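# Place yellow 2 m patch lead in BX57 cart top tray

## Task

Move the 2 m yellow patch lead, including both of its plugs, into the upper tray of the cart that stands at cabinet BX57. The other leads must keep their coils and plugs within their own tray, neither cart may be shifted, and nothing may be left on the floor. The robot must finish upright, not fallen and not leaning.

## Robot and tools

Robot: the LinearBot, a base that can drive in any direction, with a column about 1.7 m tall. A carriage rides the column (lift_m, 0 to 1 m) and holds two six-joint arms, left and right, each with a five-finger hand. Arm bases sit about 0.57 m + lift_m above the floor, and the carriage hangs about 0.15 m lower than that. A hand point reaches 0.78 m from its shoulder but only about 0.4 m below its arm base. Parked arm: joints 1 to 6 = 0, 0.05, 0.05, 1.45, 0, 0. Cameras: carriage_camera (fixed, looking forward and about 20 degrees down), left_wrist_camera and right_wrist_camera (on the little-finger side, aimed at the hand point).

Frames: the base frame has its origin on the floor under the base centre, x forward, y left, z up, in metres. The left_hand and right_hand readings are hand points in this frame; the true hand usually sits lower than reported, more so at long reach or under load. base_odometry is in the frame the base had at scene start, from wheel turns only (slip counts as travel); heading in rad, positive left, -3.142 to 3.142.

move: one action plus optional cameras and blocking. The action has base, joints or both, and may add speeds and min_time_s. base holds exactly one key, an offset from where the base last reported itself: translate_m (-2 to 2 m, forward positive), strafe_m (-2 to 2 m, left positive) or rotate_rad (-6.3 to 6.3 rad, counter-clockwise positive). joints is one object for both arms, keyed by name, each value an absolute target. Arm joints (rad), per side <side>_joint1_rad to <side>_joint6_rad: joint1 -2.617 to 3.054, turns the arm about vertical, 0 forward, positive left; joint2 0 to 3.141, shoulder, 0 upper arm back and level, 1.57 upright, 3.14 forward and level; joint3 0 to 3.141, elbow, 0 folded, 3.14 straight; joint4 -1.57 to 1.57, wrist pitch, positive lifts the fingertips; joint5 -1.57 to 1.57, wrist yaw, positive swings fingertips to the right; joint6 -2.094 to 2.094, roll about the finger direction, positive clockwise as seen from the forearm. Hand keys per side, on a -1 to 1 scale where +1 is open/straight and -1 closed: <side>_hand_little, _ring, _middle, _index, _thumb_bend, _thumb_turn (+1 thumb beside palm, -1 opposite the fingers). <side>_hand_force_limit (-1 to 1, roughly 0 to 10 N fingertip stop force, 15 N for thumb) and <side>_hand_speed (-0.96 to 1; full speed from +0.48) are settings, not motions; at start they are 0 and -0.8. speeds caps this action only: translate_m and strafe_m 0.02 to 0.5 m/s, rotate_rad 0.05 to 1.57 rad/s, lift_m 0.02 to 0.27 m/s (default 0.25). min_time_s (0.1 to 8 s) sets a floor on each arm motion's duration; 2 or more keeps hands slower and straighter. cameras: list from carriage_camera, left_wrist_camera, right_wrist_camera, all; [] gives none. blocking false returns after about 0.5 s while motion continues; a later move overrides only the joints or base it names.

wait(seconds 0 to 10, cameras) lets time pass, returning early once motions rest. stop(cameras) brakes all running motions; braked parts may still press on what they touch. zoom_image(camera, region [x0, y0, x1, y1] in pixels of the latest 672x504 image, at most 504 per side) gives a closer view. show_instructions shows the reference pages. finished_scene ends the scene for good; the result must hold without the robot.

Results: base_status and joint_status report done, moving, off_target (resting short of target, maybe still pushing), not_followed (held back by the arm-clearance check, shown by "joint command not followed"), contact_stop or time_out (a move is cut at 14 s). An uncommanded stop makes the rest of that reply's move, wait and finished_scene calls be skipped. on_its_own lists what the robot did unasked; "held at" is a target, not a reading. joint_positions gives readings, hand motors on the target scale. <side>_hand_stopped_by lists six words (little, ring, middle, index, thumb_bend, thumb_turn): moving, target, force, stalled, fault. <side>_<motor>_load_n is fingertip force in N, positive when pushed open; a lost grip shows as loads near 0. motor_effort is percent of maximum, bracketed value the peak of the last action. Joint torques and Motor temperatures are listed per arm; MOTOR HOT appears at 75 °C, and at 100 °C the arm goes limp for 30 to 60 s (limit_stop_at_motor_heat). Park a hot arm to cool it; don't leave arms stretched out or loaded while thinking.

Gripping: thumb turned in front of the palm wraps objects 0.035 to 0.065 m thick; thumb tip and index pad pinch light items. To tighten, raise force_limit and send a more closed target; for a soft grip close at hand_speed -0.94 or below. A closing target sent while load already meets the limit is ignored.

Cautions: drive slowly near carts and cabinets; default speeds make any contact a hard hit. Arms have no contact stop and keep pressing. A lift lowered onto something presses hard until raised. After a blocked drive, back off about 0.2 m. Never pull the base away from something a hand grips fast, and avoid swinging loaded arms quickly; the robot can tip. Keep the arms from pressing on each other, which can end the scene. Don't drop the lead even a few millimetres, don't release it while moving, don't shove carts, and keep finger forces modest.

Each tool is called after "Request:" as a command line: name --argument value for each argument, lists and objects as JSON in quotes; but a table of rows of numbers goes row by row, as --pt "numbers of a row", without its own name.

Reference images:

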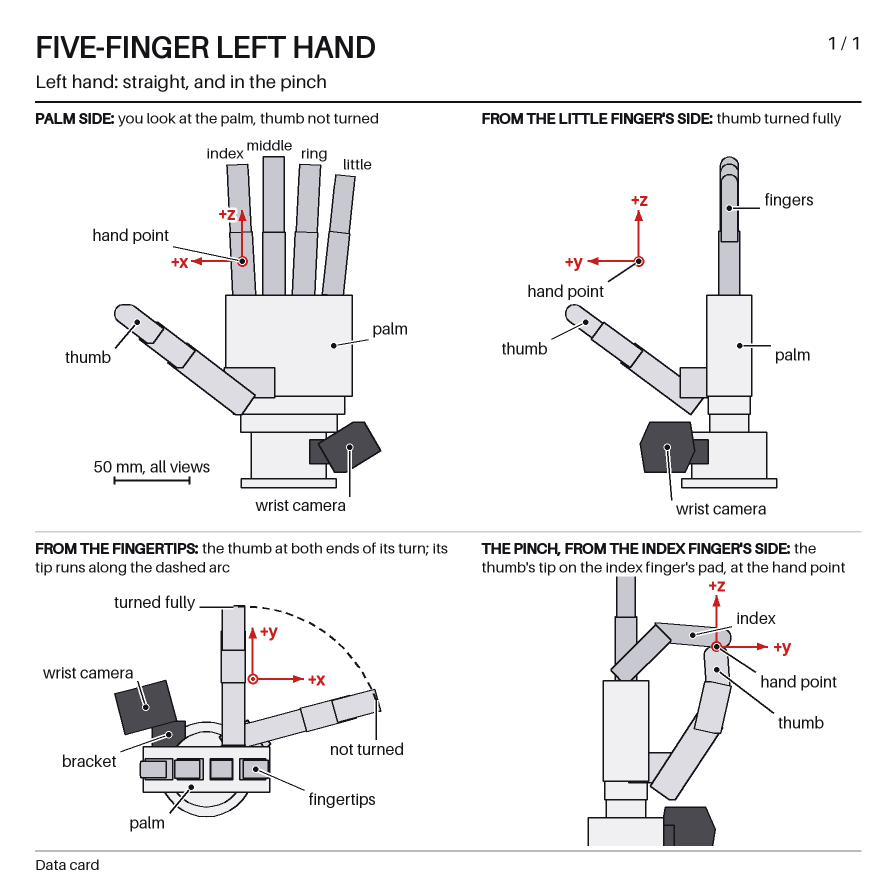

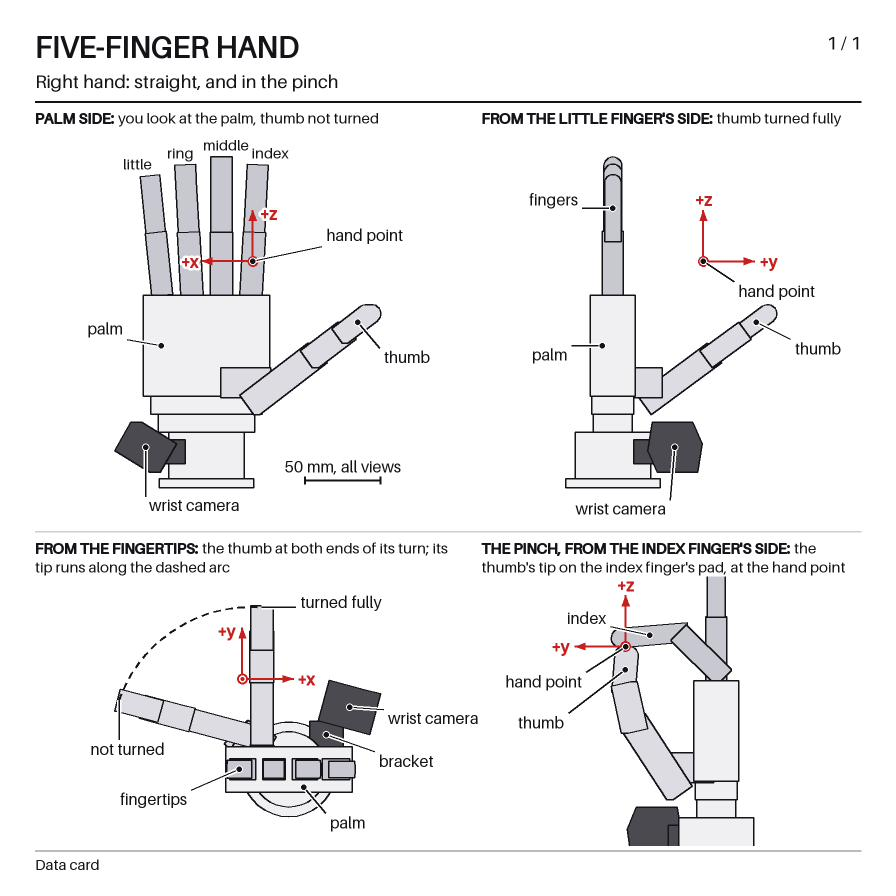

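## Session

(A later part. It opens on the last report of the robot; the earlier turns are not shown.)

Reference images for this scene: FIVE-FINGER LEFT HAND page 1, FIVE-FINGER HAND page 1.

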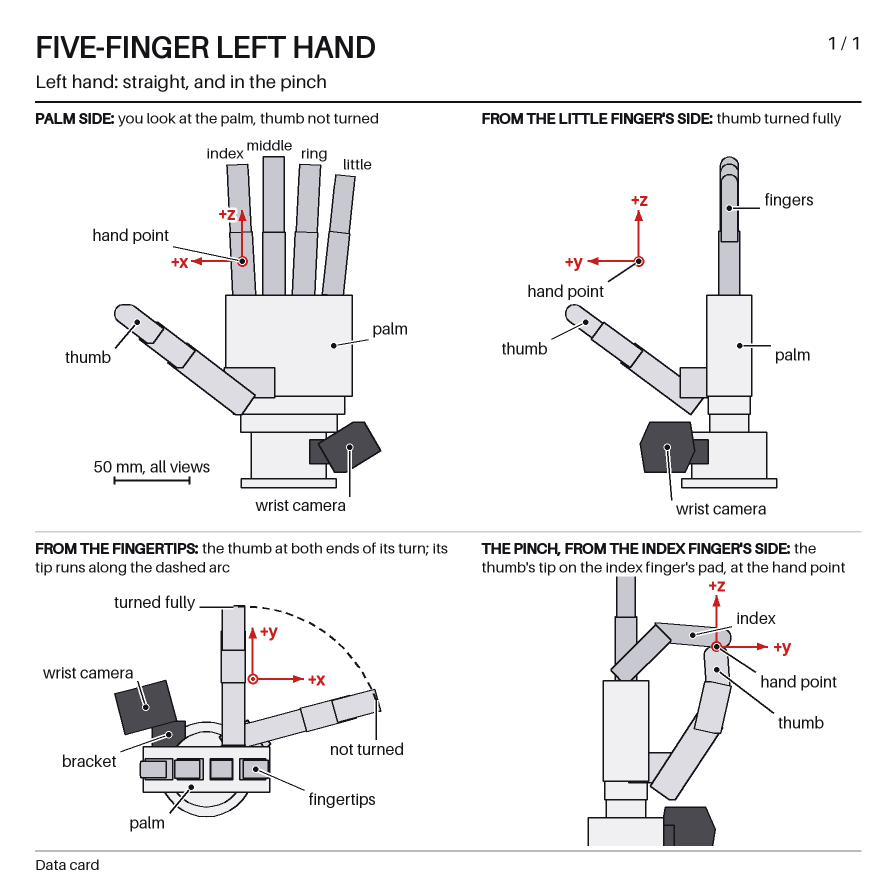

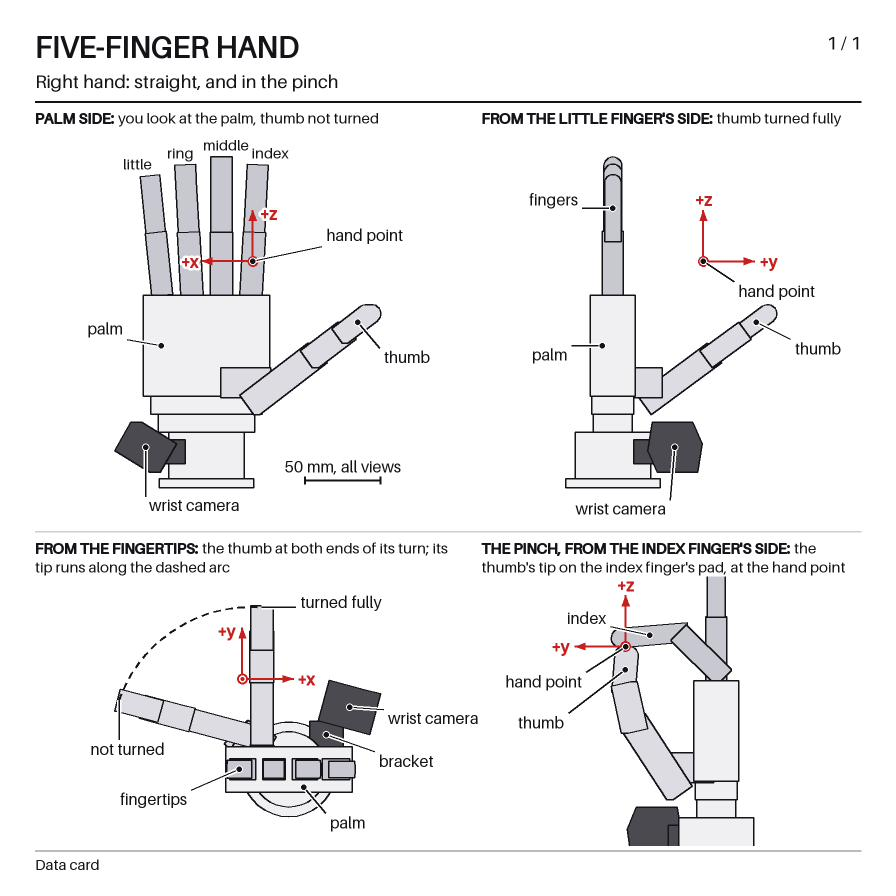

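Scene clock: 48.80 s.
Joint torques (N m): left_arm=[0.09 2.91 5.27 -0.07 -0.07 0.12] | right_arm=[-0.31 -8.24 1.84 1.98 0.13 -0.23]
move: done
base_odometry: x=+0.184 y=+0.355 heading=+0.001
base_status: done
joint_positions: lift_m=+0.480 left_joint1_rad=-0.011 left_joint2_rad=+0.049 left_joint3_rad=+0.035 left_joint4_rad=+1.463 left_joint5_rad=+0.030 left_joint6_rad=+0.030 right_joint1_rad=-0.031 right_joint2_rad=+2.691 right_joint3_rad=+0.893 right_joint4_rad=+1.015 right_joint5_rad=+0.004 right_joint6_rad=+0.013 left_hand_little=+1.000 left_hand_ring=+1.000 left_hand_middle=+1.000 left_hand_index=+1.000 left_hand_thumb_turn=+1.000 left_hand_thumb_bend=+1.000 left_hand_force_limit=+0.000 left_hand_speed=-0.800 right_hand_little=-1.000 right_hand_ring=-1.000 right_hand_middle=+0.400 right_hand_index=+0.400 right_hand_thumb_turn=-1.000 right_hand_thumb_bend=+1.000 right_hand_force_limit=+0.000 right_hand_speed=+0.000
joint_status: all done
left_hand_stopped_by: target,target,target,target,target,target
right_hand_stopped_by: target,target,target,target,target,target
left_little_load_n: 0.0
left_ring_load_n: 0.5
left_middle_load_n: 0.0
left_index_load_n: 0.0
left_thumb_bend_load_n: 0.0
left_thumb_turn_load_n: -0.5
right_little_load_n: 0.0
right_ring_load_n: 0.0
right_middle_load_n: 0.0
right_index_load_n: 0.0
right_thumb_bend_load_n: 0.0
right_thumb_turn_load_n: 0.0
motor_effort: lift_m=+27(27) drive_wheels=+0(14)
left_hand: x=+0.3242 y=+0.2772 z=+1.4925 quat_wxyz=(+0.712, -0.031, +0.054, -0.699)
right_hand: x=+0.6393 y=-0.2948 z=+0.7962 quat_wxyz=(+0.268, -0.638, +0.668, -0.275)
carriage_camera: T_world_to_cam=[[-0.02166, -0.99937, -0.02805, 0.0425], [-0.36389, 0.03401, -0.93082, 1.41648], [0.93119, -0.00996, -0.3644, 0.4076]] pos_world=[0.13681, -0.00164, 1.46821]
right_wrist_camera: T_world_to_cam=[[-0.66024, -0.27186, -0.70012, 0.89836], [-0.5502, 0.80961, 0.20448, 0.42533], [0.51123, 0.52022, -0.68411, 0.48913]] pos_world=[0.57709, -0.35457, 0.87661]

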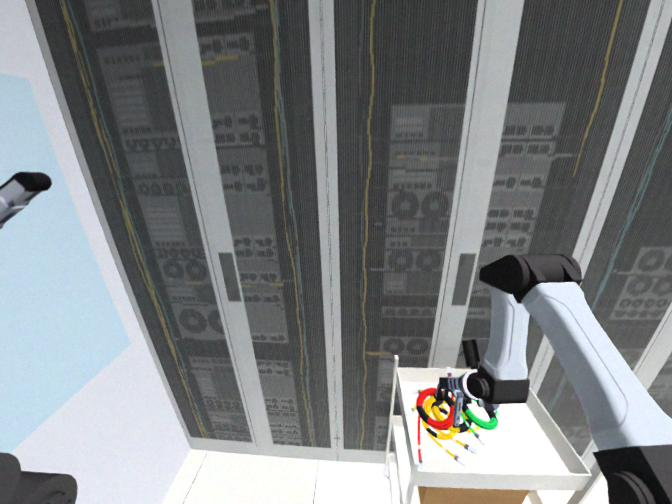

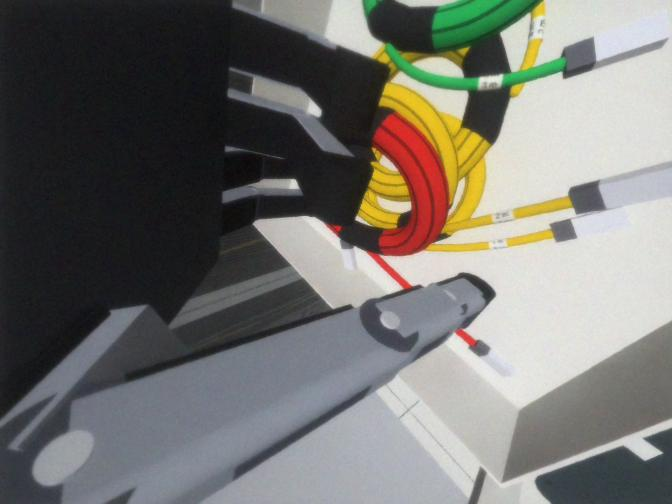

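Request:
move --joints '{"lift_m": 0.44, "right_joint1_rad": -0.003}' --speeds '{"lift_m": 0.1}' --cameras '["carriage_camera", "right_wrist_camera"]'

Request:
zoom_image --camera "carriage_camera" --region '[380, 350, 500, 450]'

Scene clock: 49.83 s.
Joint torques (N m): left_arm=[0.09 3.12 5.26 -0.05 -0.07 0.12] | right_arm=[-0.14 -8.44 1.83 1.98 0.14 -0.22]
move: done
base_odometry: x=+0.184 y=+0.355 heading=+0.001
base_status: not commanded
joint_positions: lift_m=+0.440 left_joint1_rad=-0.011 left_joint2_rad=+0.049 left_joint3_rad=+0.035 left_joint4_rad=+1.463 left_joint5_rad=+0.030 left_joint6_rad=+0.030 right_joint1_rad=-0.004 right_joint2_rad=+2.694 right_joint3_rad=+0.892 right_joint4_rad=+1.017 right_joint5_rad=+0.004 right_joint6_rad=+0.013 left_hand_little=+1.000 left_hand_ring=+1.000 left_hand_middle=+1.000 left_hand_index=+1.000 left_hand_thumb_turn=+1.000 left_hand_thumb_bend=+1.000 left_hand_force_limit=+0.000 left_hand_speed=-0.800 right_hand_little=-1.000 right_hand_ring=-1.000 right_hand_middle=+0.400 right_hand_index=+0.400 right_hand_thumb_turn=-1.000 right_hand_thumb_bend=+1.000 right_hand_force_limit=+0.000 right_hand_speed=+0.000
joint_status: all done
left_hand_stopped_by: target,target,target,target,target,target
right_hand_stopped_by: target,target,target,target,target,target
left_little_load_n: 0.0
left_ring_load_n: 0.0
left_middle_load_n: 0.0
left_index_load_n: 0.0
left_thumb_bend_load_n: 0.0
left_thumb_turn_load_n: 0.0
right_little_load_n: 0.0
right_ring_load_n: 0.0
right_middle_load_n: 0.0
right_index_load_n: 0.0
right_thumb_bend_load_n: 0.0
right_thumb_turn_load_n: 0.0
motor_effort: lift_m=+27(28) drive_wheels=+2(6)
left_hand: x=+0.3242 y=+0.2772 z=+1.4525 quat_wxyz=(+0.712, -0.031, +0.054, -0.699)
right_hand: x=+0.6377 y=-0.2836 z=+0.7553 quat_wxyz=(+0.271, -0.647, +0.659, -0.271)
carriage_camera: T_world_to_cam=[[-0.02166, -0.99937, -0.02805, 0.04138], [-0.36389, 0.03401, -0.93082, 1.37925], [0.93119, -0.00996, -0.3644, 0.39302]] pos_world=[0.13681, -0.00164, 1.42821]
right_wrist_camera: T_world_to_cam=[[-0.65357, -0.28971, -0.69922, 0.86174], [-0.57191, 0.79415, 0.20553, 0.43248], [0.49575, 0.53422, -0.68472, 0.47034]] pos_world=[0.57737, -0.34507, 0.83571]

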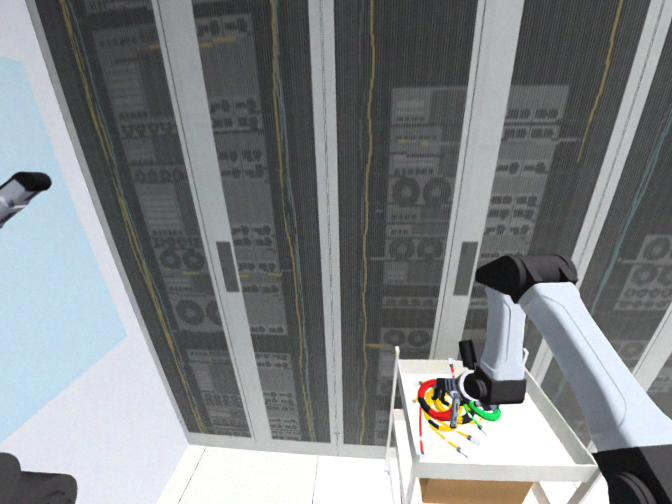

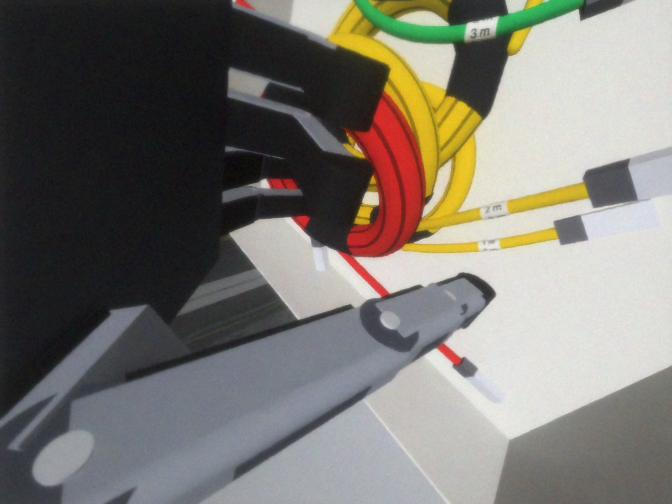

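Scaled by 4.200 from the camera's image (finer frame: 960x720).

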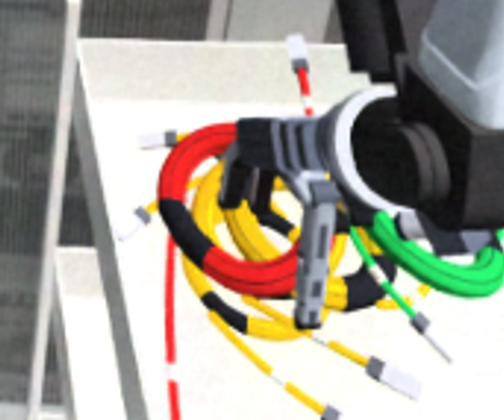

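Request:
move --joints '{"lift_m": 0.42, "right_hand_speed": -0.8, "right_hand_thumb_bend": 0.45, "right_hand_index": 0.25, "right_hand_middle": 0.25, "right_hand_force_limit": -0.2}' --speeds '{"lift_m": 0.05}' --cameras '["carriage_camera", "right_wrist_camera"]'

Request:
zoom_image --camera "carriage_camera" --region '[380, 350, 500, 450]'

Scene clock: 52.60 s.
Joint torques (N m): left_arm=[0.1 3.06 5.29 -0.07 -0.07 0.11] | right_arm=[-0.25 -8.43 1.83 1.92 0.17 -0.23]
move: done
base_odometry: x=+0.184 y=+0.355 heading=+0.001
base_status: not commanded
joint_positions: lift_m=+0.420 left_joint1_rad=-0.011 left_joint2_rad=+0.049 left_joint3_rad=+0.035 left_joint4_rad=+1.464 left_joint5_rad=+0.030 left_joint6_rad=+0.030 right_joint1_rad=-0.003 right_joint2_rad=+2.694 right_joint3_rad=+0.892 right_joint4_rad=+1.025 right_joint5_rad=-0.001 right_joint6_rad=+0.012 left_hand_little=+1.000 left_hand_ring=+1.000 left_hand_middle=+1.000 left_hand_index=+1.000 left_hand_thumb_turn=+1.000 left_hand_thumb_bend=+1.000 left_hand_force_limit=+0.000 left_hand_speed=-0.800 right_hand_little=-1.000 right_hand_ring=-1.000 right_hand_middle=+0.250 right_hand_index=+0.250 right_hand_thumb_turn=-1.000 right_hand_thumb_bend=+0.450 right_hand_force_limit=-0.200 right_hand_speed=-0.800
joint_status: all done
left_hand_stopped_by: target,target,target,target,target,target
right_hand_stopped_by: target,target,target,target,target,target
left_little_load_n: 0.0
left_ring_load_n: 0.0
left_middle_load_n: -0.5
left_index_load_n: 0.0
left_thumb_bend_load_n: 0.0
left_thumb_turn_load_n: 0.0
right_little_load_n: 0.0
right_ring_load_n: 0.0
right_middle_load_n: -1.0
right_index_load_n: 0.0
right_thumb_bend_load_n: 0.0
right_thumb_turn_load_n: 0.0
motor_effort: lift_m=+25(27) drive_wheels=-2(5)
left_hand: x=+0.3241 y=+0.2772 z=+1.4326 quat_wxyz=(+0.712, -0.031, +0.054, -0.699)
right_hand: x=+0.6393 y=-0.2826 z=+0.7365 quat_wxyz=(+0.275, -0.647, +0.657, -0.272)
carriage_camera: T_world_to_cam=[[-0.02166, -0.99937, -0.02805, 0.04082], [-0.36389, 0.03401, -0.93082, 1.36072], [0.93119, -0.00996, -0.3644, 0.38577]] pos_world=[0.13681, -0.00164, 1.40831]
right_wrist_camera: T_world_to_cam=[[-0.6474, -0.29019, -0.70475, 0.84994], [-0.57647, 0.79132, 0.20372, 0.43989], [0.49856, 0.53815, -0.67958, 0.45178]] pos_world=[0.57859, -0.34457, 0.8164]

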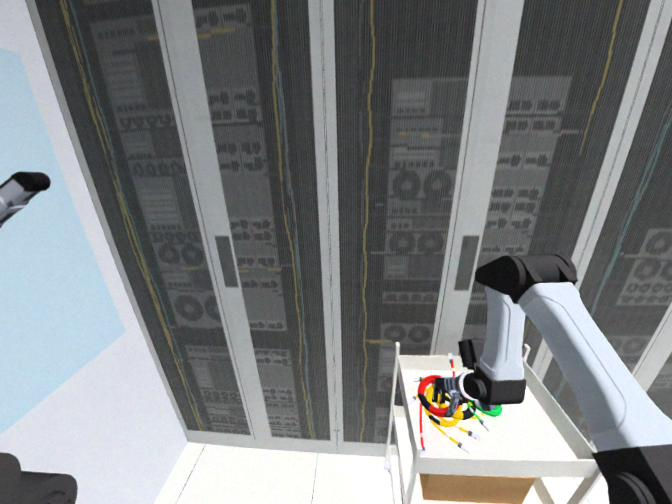

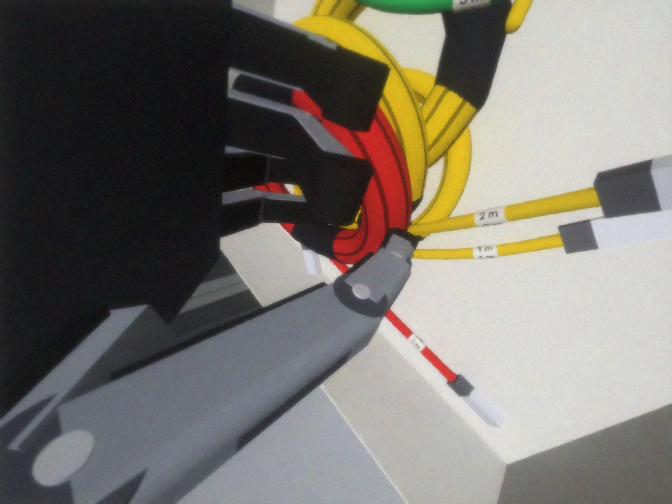

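Scaled by 4.200 from the camera's image (finer frame: 960x720).

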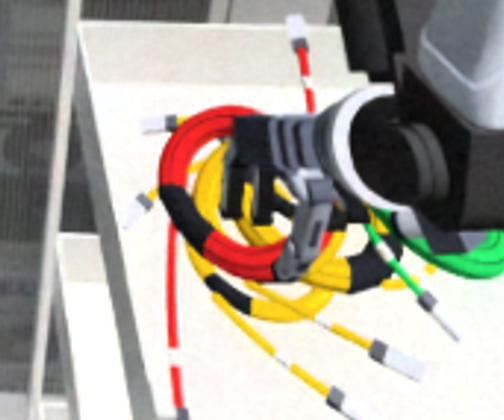

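Request:
move --joints '{"right_hand_speed": -0.92, "right_hand_thumb_bend": -0.1, "right_hand_index": -0.3, "right_hand_middle": -0.3}' --cameras '["carriage_camera", "right_wrist_camera"]'

Request:
zoom_image --camera "carriage_camera" --region '[380, 350, 500, 450]'

Scene clock: 55.13 s.
Joint torques (N m): left_arm=[0.1 3.04 5.29 -0.07 -0.07 0.12] | right_arm=[-0.25 -8.42 1.83 1.92 0.18 -0.23]
move: off_target
base_odometry: x=+0.184 y=+0.355 heading=+0.001
base_status: not commanded
joint_positions: lift_m=+0.420 left_joint1_rad=-0.011 left_joint2_rad=+0.049 left_joint3_rad=+0.035 left_joint4_rad=+1.464 left_joint5_rad=+0.030 left_joint6_rad=+0.030 right_joint1_rad=-0.003 right_joint2_rad=+2.694 right_joint3_rad=+0.892 right_joint4_rad=+1.024 right_joint5_rad=-0.001 right_joint6_rad=+0.012 left_hand_little=+1.000 left_hand_ring=+1.000 left_hand_middle=+1.000 left_hand_index=+1.000 left_hand_thumb_turn=+1.000 left_hand_thumb_bend=+1.000 left_hand_force_limit=+0.000 left_hand_speed=-0.800 right_hand_little=-1.000 right_hand_ring=-1.000 right_hand_middle=-0.032 right_hand_index=-0.077 right_hand_thumb_turn=-1.000 right_hand_thumb_bend=+0.290 right_hand_force_limit=-0.200 right_hand_speed=-0.920
joint_status: right_hand_middle off_target (ended at -0.032, target -0.300); right_hand_index off_target (ended at -0.077, target -0.300); right_hand_thumb_bend off_target (ended at +0.290, target -0.100); the others done
left_hand_stopped_by: target,target,target,target,target,target
right_hand_stopped_by: target,target,force,force,force,target
left_little_load_n: 0.0
left_ring_load_n: 0.0
left_middle_load_n: 0.0
left_index_load_n: 0.0
left_thumb_bend_load_n: 0.0
left_thumb_turn_load_n: 0.0
right_little_load_n: 0.0
right_ring_load_n: 0.0
right_middle_load_n: 5.0
right_index_load_n: 3.5
right_thumb_bend_load_n: 6.5
right_thumb_turn_load_n: 0.0
motor_effort: lift_m=+25(26) drive_wheels=+0(4)
left_hand: x=+0.3241 y=+0.2772 z=+1.4326 quat_wxyz=(+0.712, -0.031, +0.054, -0.699)
right_hand: x=+0.6392 y=-0.2826 z=+0.7365 quat_wxyz=(+0.275, -0.647, +0.657, -0.272)
carriage_camera: T_world_to_cam=[[-0.02166, -0.99937, -0.02805, 0.04082], [-0.36389, 0.03401, -0.93082, 1.36072], [0.93119, -0.00996, -0.3644, 0.38577]] pos_world=[0.13681, -0.00164, 1.40831]
right_wrist_camera: T_world_to_cam=[[-0.64765, -0.29017, -0.70452, 0.84978], [-0.57637, 0.79134, 0.20392, 0.43964], [0.49834, 0.53813, -0.67976, 0.45203]] pos_world=[0.57849, -0.34457, 0.8163]

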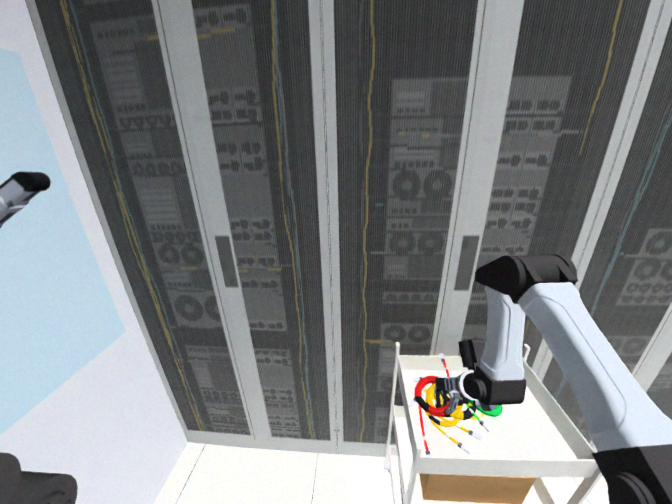

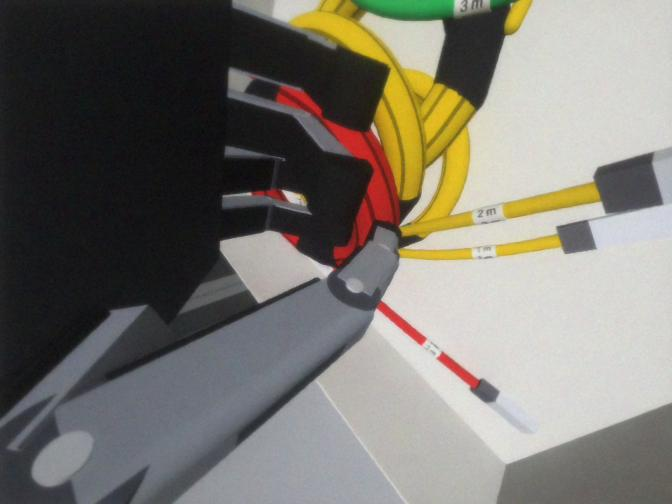

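Scaled by 4.200 from the camera's image (finer frame: 960x720).

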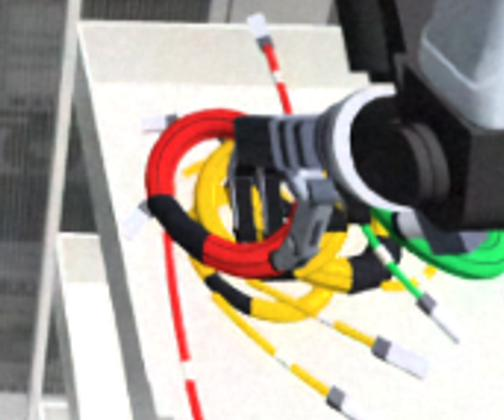

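Request:
move --joints '{"lift_m": 0.47}' --speeds '{"lift_m": 0.04}' --cameras '["carriage_camera", "right_wrist_camera"]'

Request:
zoom_image --camera "carriage_camera" --region '[380, 350, 500, 450]'

Scene clock: 63.13 s.
Joint torques (N m): left_arm=[0.09 3.03 5.3 -0.08 -0.07 0.12] | right_arm=[-0.24 -8.44 1.78 2.08 0.17 -0.21]
move: done
base_odometry: x=+0.184 y=+0.355 heading=+0.001
base_status: not commanded
joint_positions: lift_m=+0.470 left_joint1_rad=-0.011 left_joint2_rad=+0.049 left_joint3_rad=+0.035 left_joint4_rad=+1.464 left_joint5_rad=+0.030 left_joint6_rad=+0.030 right_joint1_rad=-0.003 right_joint2_rad=+2.694 right_joint3_rad=+0.892 right_joint4_rad=+1.007 right_joint5_rad=-0.001 right_joint6_rad=+0.011 left_hand_little=+1.000 left_hand_ring=+1.000 left_hand_middle=+1.000 left_hand_index=+1.000 left_hand_thumb_turn=+1.000 left_hand_thumb_bend=+1.000 left_hand_force_limit=+0.000 left_hand_speed=-0.800 right_hand_little=-1.000 right_hand_ring=-1.000 right_hand_middle=-0.032 right_hand_index=-0.078 right_hand_thumb_turn=-1.000 right_hand_thumb_bend=+0.289 right_hand_force_limit=-0.200 right_hand_speed=-0.920
joint_status: all done
left_hand_stopped_by: target,target,target,target,target,target
right_hand_stopped_by: target,target,force,force,force,target
left_little_load_n: 0.0
left_ring_load_n: 0.0
left_middle_load_n: 0.0
left_index_load_n: 0.0
left_thumb_bend_load_n: 0.0
left_thumb_turn_load_n: 0.0
right_little_load_n: 0.0
right_ring_load_n: 0.0
right_middle_load_n: 6.0
right_index_load_n: 0.0
right_thumb_bend_load_n: 3.0
right_thumb_turn_load_n: 1.5
motor_effort: lift_m=+33(38) drive_wheels=+2(8)
left_hand: x=+0.3241 y=+0.2772 z=+1.4820 quat_wxyz=(+0.712, -0.031, +0.054, -0.699)
right_hand: x=+0.6352 y=-0.2826 z=+0.7833 quat_wxyz=(+0.269, -0.650, +0.659, -0.266)
carriage_camera: T_world_to_cam=[[-0.02166, -0.99937, -0.02805, 0.04221], [-0.36389, 0.03401, -0.93082, 1.4068], [0.93119, -0.00996, -0.3644, 0.40381]] pos_world=[0.13681, -0.00164, 1.45781]
right_wrist_camera: T_world_to_cam=[[-0.65942, -0.29125, -0.69306, 0.87842], [-0.57346, 0.791, 0.21322, 0.41852], [0.48612, 0.53804, -0.68862, 0.50062]] pos_world=[0.57589, -0.34457, 0.8643]

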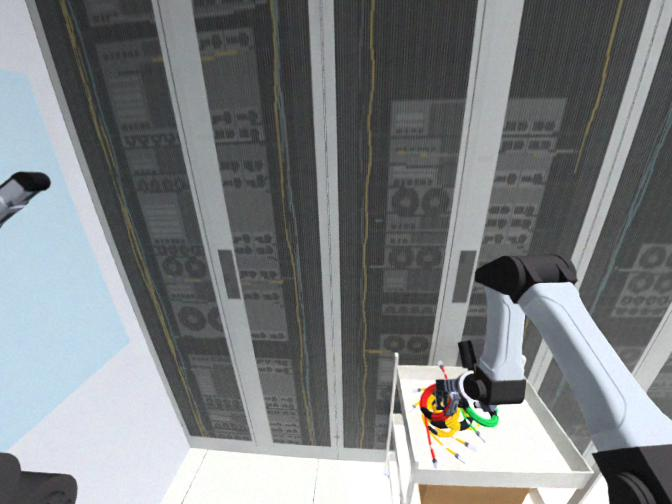

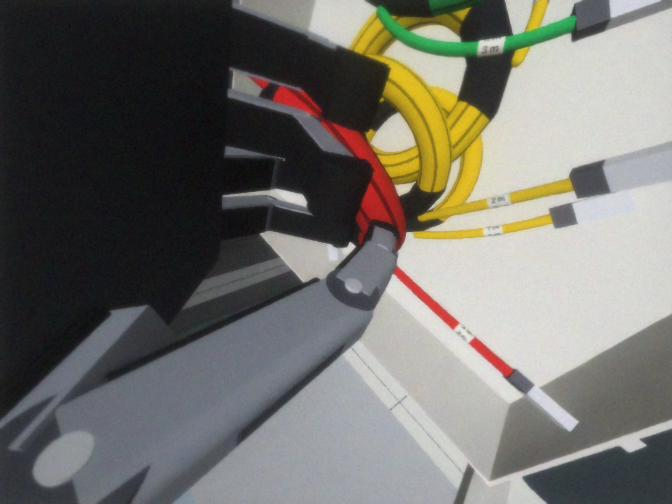

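Scaled by 4.200 from the camera's image (finer frame: 960x720).

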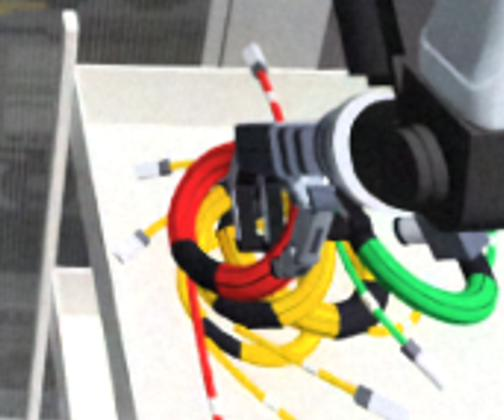

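Request:
move --joints '{"lift_m": 0.57}' --speeds '{"lift_m": 0.06}' --cameras '["carriage_camera", "right_wrist_camera"]'

Request:
zoom_image --camera "carriage_camera" --region '[380, 350, 540, 504]'

Scene clock: 65.33 s.
Joint torques (N m): left_arm=[0.09 2.96 5.26 -0.07 -0.07 0.11] | right_arm=[-0.27 -8.54 1.87 2.09 0.18 -0.21]
move: done
base_odometry: x=+0.184 y=+0.355 heading=+0.001
base_status: not commanded
joint_positions: lift_m=+0.570 left_joint1_rad=-0.011 left_joint2_rad=+0.049 left_joint3_rad=+0.035 left_joint4_rad=+1.464 left_joint5_rad=+0.030 left_joint6_rad=+0.030 right_joint1_rad=-0.003 right_joint2_rad=+2.696 right_joint3_rad=+0.891 right_joint4_rad=+1.004 right_joint5_rad=-0.001 right_joint6_rad=+0.011 left_hand_little=+1.000 left_hand_ring=+1.000 left_hand_middle=+1.000 left_hand_index=+1.000 left_hand_thumb_turn=+1.000 left_hand_thumb_bend=+1.000 left_hand_force_limit=+0.000 left_hand_speed=-0.800 right_hand_little=-1.000 right_hand_ring=-1.000 right_hand_middle=-0.032 right_hand_index=-0.078 right_hand_thumb_turn=-1.000 right_hand_thumb_bend=+0.289 right_hand_force_limit=-0.200 right_hand_speed=-0.920
joint_status: all done
left_hand_stopped_by: target,target,target,target,target,target
right_hand_stopped_by: target,target,force,force,force,target
left_little_load_n: 0.0
left_ring_load_n: 0.0
left_middle_load_n: 0.0
left_index_load_n: 0.0
left_thumb_bend_load_n: 0.0
left_thumb_turn_load_n: 0.0
right_little_load_n: 0.0
right_ring_load_n: 0.0
right_middle_load_n: 5.5
right_index_load_n: 0.0
right_thumb_bend_load_n: 2.5
right_thumb_turn_load_n: 1.0
motor_effort: lift_m=+32(38) drive_wheels=+1(5)
left_hand: x=+0.3241 y=+0.2772 z=+1.5821 quat_wxyz=(+0.712, -0.031, +0.054, -0.699)
right_hand: x=+0.6333 y=-0.2826 z=+0.8821 quat_wxyz=(+0.267, -0.651, +0.660, -0.264)
carriage_camera: T_world_to_cam=[[-0.02166, -0.99937, -0.02805, 0.04501], [-0.36389, 0.03401, -0.93082, 1.49988], [0.93119, -0.00996, -0.3644, 0.44025]] pos_world=[0.13681, -0.00164, 1.55781]
right_wrist_camera: T_world_to_cam=[[-0.66338, -0.2912, -0.6893, 0.94484], [-0.57221, 0.79101, 0.21653, 0.39268], [0.48219, 0.53806, -0.69136, 0.57445]] pos_world=[0.57449, -0.34457, 0.9634]

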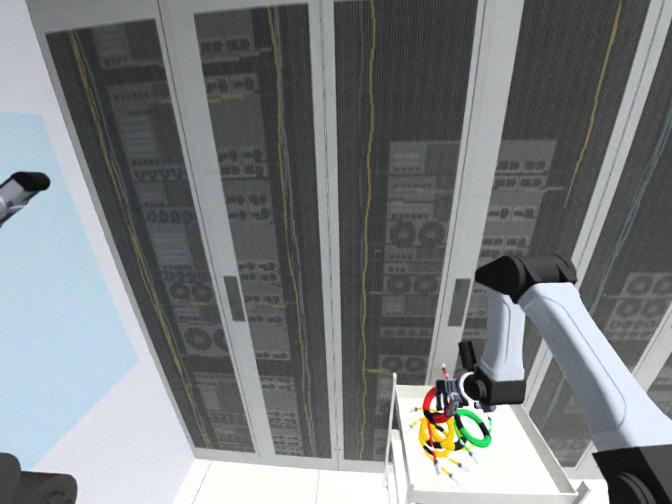

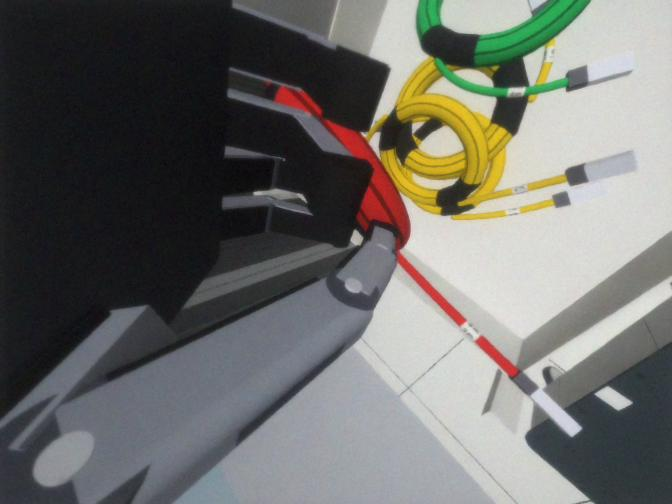

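Scaled by 3.150 from the camera's image (finer frame: 960x720).

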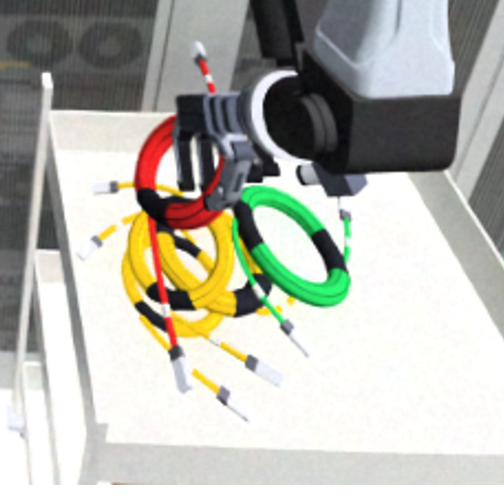

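Request:
move --base '{"strafe_m": -0.254}' --speeds '{"strafe_m": 0.12}' --cameras '[]'

Request:
move --base '{"translate_m": -0.02}' --speeds '{"translate_m": 0.05, "lift_m": 0.1}' --joints '{"lift_m": 0.5}' --cameras '["carriage_camera", "right_wrist_camera"]'

Request:
zoom_image --camera "carriage_camera" --region '[330, 350, 490, 504]'

Scene clock: 69.40 s.
Joint torques (N m): left_arm=[0.2 3.25 5.29 -0.06 -0.08 0.12] | right_arm=[-0.16 -8.59 1.87 2.07 0.17 -0.22]
move: done
base_odometry: x=+0.184 y=+0.101 heading=+0.001
base_status: done
joint_positions: lift_m=+0.570 left_joint1_rad=-0.011 left_joint2_rad=+0.049 left_joint3_rad=+0.035 left_joint4_rad=+1.464 left_joint5_rad=+0.030 left_joint6_rad=+0.030 right_joint1_rad=-0.003 right_joint2_rad=+2.696 right_joint3_rad=+0.891 right_joint4_rad=+1.007 right_joint5_rad=-0.001 right_joint6_rad=+0.011 left_hand_little=+1.000 left_hand_ring=+1.000 left_hand_middle=+1.000 left_hand_index=+1.000 left_hand_thumb_turn=+1.000 left_hand_thumb_bend=+1.000 left_hand_force_limit=+0.000 left_hand_speed=-0.800 right_hand_little=-1.000 right_hand_ring=-1.000 right_hand_middle=-0.033 right_hand_index=-0.078 right_hand_thumb_turn=-1.000 right_hand_thumb_bend=+0.288 right_hand_force_limit=-0.200 right_hand_speed=-0.920
joint_status: not commanded
left_hand_stopped_by: target,target,target,target,target,target
right_hand_stopped_by: target,target,force,force,force,target
left_little_load_n: 0.0
left_ring_load_n: 0.0
left_middle_load_n: 0.0
left_index_load_n: 0.0
left_thumb_bend_load_n: 0.0
left_thumb_turn_load_n: 0.0
right_little_load_n: 0.0
right_ring_load_n: 0.0
right_middle_load_n: 0.0
right_index_load_n: 0.0
right_thumb_bend_load_n: 0.5
right_thumb_turn_load_n: 0.0
motor_effort: lift_m=+32(32) drive_wheels=-2(11)
left_hand: x=+0.3241 y=+0.2772 z=+1.5821 quat_wxyz=(+0.712, -0.031, +0.054, -0.699)
right_hand: x=+0.6339 y=-0.2826 z=+0.8825 quat_wxyz=(+0.268, -0.650, +0.660, -0.265)

Scene clock: 70.50 s.
Joint torques (N m): left_arm=[0.09 3.11 5.53 -0.08 -0.07 0.12] | right_arm=[-0.21 -8.66 1.85 2.01 0.18 -0.22]
move: done
base_odometry: x=+0.164 y=+0.101 heading=+0.001
base_status: done
joint_positions: lift_m=+0.500 left_joint1_rad=-0.011 left_joint2_rad=+0.049 left_joint3_rad=+0.035 left_joint4_rad=+1.464 left_joint5_rad=+0.030 left_joint6_rad=+0.030 right_joint1_rad=-0.003 right_joint2_rad=+2.697 right_joint3_rad=+0.890 right_joint4_rad=+1.017 right_joint5_rad=-0.001 right_joint6_rad=+0.011 left_hand_little=+1.000 left_hand_ring=+1.000 left_hand_middle=+1.000 left_hand_index=+1.000 left_hand_thumb_turn=+1.000 left_hand_thumb_bend=+1.000 left_hand_force_limit=+0.000 left_hand_speed=-0.800 right_hand_little=-1.000 right_hand_ring=-1.000 right_hand_middle=-0.033 right_hand_index=-0.078 right_hand_thumb_turn=-1.000 right_hand_thumb_bend=+0.288 right_hand_force_limit=-0.200 right_hand_speed=-0.920
joint_status: all done
left_hand_stopped_by: target,target,target,target,target,target
right_hand_stopped_by: target,target,force,force,force,target
left_little_load_n: 0.0
left_ring_load_n: 0.0
left_middle_load_n: 0.0
left_index_load_n: 0.0
left_thumb_bend_load_n: 0.0
left_thumb_turn_load_n: 0.0
right_little_load_n: 0.0
right_ring_load_n: 0.0
right_middle_load_n: 0.0
right_index_load_n: 0.0
right_thumb_bend_load_n: 0.0
right_thumb_turn_load_n: 0.0
motor_effort: lift_m=+27(27) drive_wheels=+5(7)
left_hand: x=+0.3241 y=+0.2772 z=+1.5124 quat_wxyz=(+0.712, -0.031, +0.054, -0.699)
right_hand: x=+0.6354 y=-0.2826 z=+0.8137 quat_wxyz=(+0.271, -0.649, +0.659, -0.268)
carriage_camera: T_world_to_cam=[[-0.02166, -0.99937, -0.02805, 0.04306], [-0.36389, 0.03401, -0.93082, 1.4351], [0.93119, -0.00996, -0.3644, 0.41489]] pos_world=[0.13681, -0.00164, 1.48821]
right_wrist_camera: T_world_to_cam=[[-0.65623, -0.29119, -0.69611, 0.90005], [-0.57438, 0.79104, 0.21057, 0.4149], [0.48933, 0.53802, -0.68636, 0.51757]] pos_world=[0.57569, -0.34457, 0.8944]

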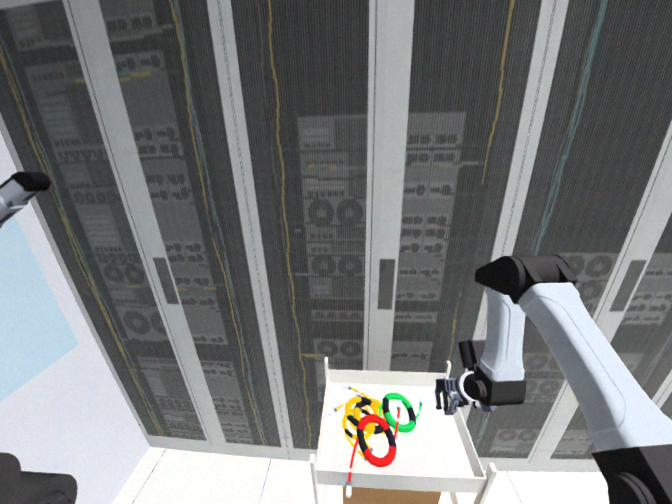

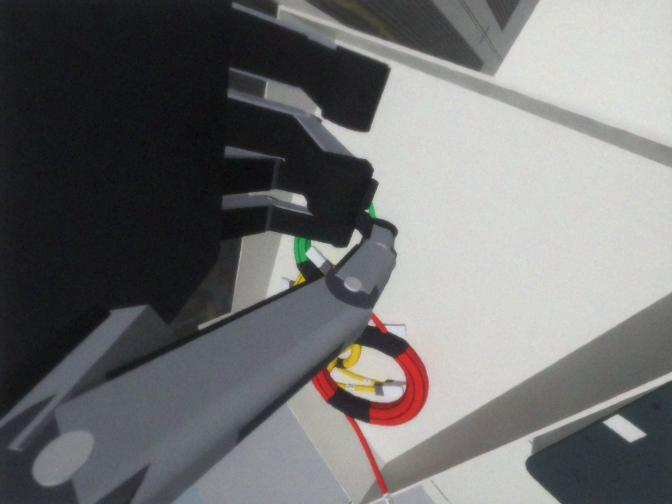

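Scaled by 3.150 from the camera's image (finer frame: 960x720).

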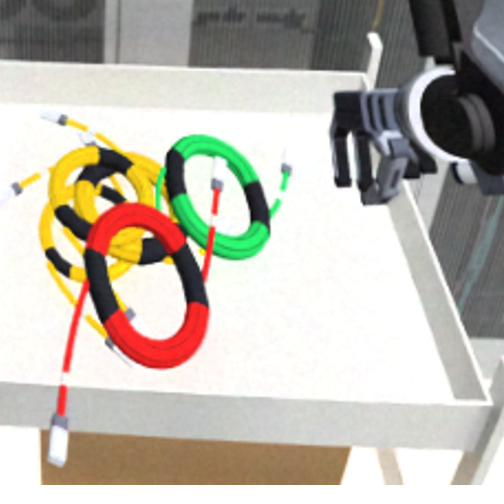

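Request:
move --base '{"strafe_m": 0.18}' --speeds '{"strafe_m": 0.15}' --joints '{"right_hand_speed": -0.5, "right_hand_thumb_bend": 0.75, "right_hand_index": 0.35, "right_hand_middle": 0.35}' --cameras '[]'

Request:
move --base '{"translate_m": -0.06}' --speeds '{"translate_m": 0.1}' --cameras '["carriage_camera", "right_wrist_camera"]'

Request:
zoom_image --camera "carriage_camera" --region '[360, 360, 504, 504]'

Scene clock: 73.73 s.
Joint torques (N m): left_arm=[0.13 3.06 5.29 -0.1 -0.07 0.11] | right_arm=[-0.28 -8.64 2.02 2 0.17 -0.21]
move: done
base_odometry: x=+0.164 y=+0.281 heading=+0.001
base_status: done
joint_positions: lift_m=+0.500 left_joint1_rad=-0.010 left_joint2_rad=+0.049 left_joint3_rad=+0.035 left_joint4_rad=+1.464 left_joint5_rad=+0.030 left_joint6_rad=+0.030 right_joint1_rad=-0.003 right_joint2_rad=+2.697 right_joint3_rad=+0.890 right_joint4_rad=+1.017 right_joint5_rad=+0.000 right_joint6_rad=+0.011 left_hand_little=+1.000 left_hand_ring=+1.000 left_hand_middle=+1.000 left_hand_index=+1.000 left_hand_thumb_turn=+1.000 left_hand_thumb_bend=+1.000 left_hand_force_limit=+0.000 left_hand_speed=-0.800 right_hand_little=-1.000 right_hand_ring=-1.000 right_hand_middle=+0.350 right_hand_index=+0.350 right_hand_thumb_turn=-1.000 right_hand_thumb_bend=+0.750 right_hand_force_limit=-0.200 right_hand_speed=-0.500
joint_status: all done
left_hand_stopped_by: target,target,target,target,target,target
right_hand_stopped_by: target,target,target,target,target,target
left_little_load_n: 0.0
left_ring_load_n: 0.0
left_middle_load_n: 0.0
left_index_load_n: -0.5
left_thumb_bend_load_n: 0.0
left_thumb_turn_load_n: 0.0
right_little_load_n: 0.0
right_ring_load_n: 0.0
right_middle_load_n: 0.0
right_index_load_n: 0.0
right_thumb_bend_load_n: 0.0
right_thumb_turn_load_n: 0.0
motor_effort: lift_m=+27(27) drive_wheels=+3(14)
left_hand: x=+0.3241 y=+0.2772 z=+1.5124 quat_wxyz=(+0.712, -0.031, +0.054, -0.699)
right_hand: x=+0.6355 y=-0.2829 z=+0.8138 quat_wxyz=(+0.270, -0.649, +0.659, -0.268)

Scene clock: 75.17 s.
Joint torques (N m): left_arm=[0.08 3.04 5.37 -0.02 -0.07 0.12] | right_arm=[-0.25 -8.62 1.92 1.99 0.17 -0.21]
move: done
base_odometry: x=+0.104 y=+0.281 heading=+0.001
base_status: done
joint_positions: lift_m=+0.500 left_joint1_rad=-0.010 left_joint2_rad=+0.049 left_joint3_rad=+0.035 left_joint4_rad=+1.462 left_joint5_rad=+0.030 left_joint6_rad=+0.030 right_joint1_rad=-0.003 right_joint2_rad=+2.697 right_joint3_rad=+0.890 right_joint4_rad=+1.017 right_joint5_rad=+0.000 right_joint6_rad=+0.011 left_hand_little=+1.000 left_hand_ring=+1.000 left_hand_middle=+1.000 left_hand_index=+1.000 left_hand_thumb_turn=+1.000 left_hand_thumb_bend=+1.000 left_hand_force_limit=+0.000 left_hand_speed=-0.800 right_hand_little=-1.000 right_hand_ring=-1.000 right_hand_middle=+0.350 right_hand_index=+0.350 right_hand_thumb_turn=-1.000 right_hand_thumb_bend=+0.750 right_hand_force_limit=-0.200 right_hand_speed=-0.500
joint_status: not commanded
left_hand_stopped_by: target,target,target,target,target,target
right_hand_stopped_by: target,target,target,target,target,target
left_little_load_n: 0.0
left_ring_load_n: 0.0
left_middle_load_n: 0.0
left_index_load_n: 0.0
left_thumb_bend_load_n: 0.0
left_thumb_turn_load_n: 0.0
right_little_load_n: 0.0
right_ring_load_n: 0.5
right_middle_load_n: 0.0
right_index_load_n: 0.0
right_thumb_bend_load_n: 0.0
right_thumb_turn_load_n: 0.0
motor_effort: lift_m=+27(27) drive_wheels=+3(13)
left_hand: x=+0.3246 y=+0.2772 z=+1.5122 quat_wxyz=(+0.712, -0.032, +0.055, -0.699)
right_hand: x=+0.6355 y=-0.2829 z=+0.8138 quat_wxyz=(+0.270, -0.649, +0.659, -0.268)
carriage_camera: T_world_to_cam=[[-0.02166, -0.99937, -0.02805, 0.04306], [-0.36389, 0.03401, -0.93082, 1.4351], [0.93119, -0.00996, -0.3644, 0.41489]] pos_world=[0.13681, -0.00164, 1.48821]
right_wrist_camera: T_world_to_cam=[[-0.65618, -0.29131, -0.69611, 0.90009], [-0.57388, 0.79164, 0.20968, 0.41573], [0.48999, 0.53707, -0.68664, 0.51719]] pos_world=[0.57579, -0.34467, 0.89451]

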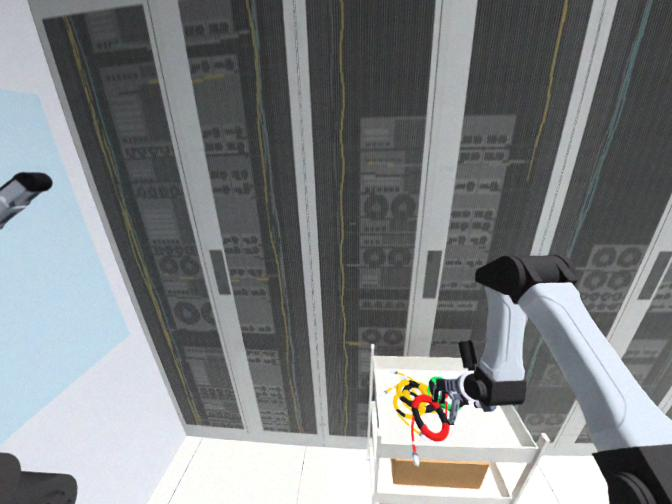

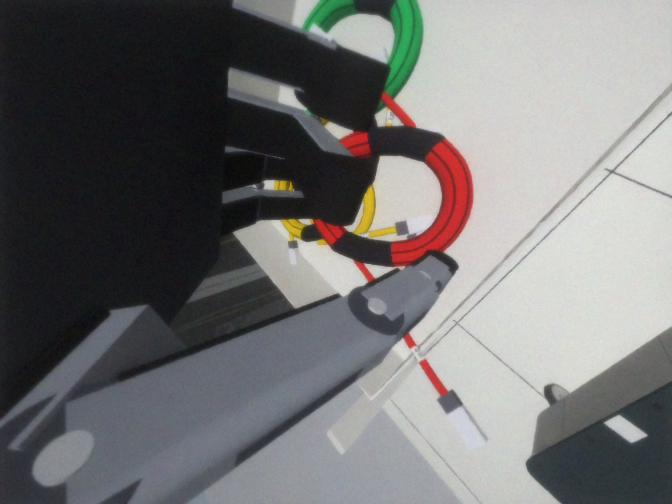

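Scaled by 3.500 from the camera's image (finer frame: 960x720).

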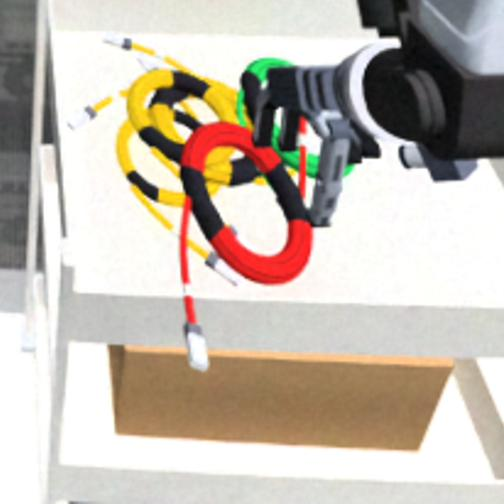

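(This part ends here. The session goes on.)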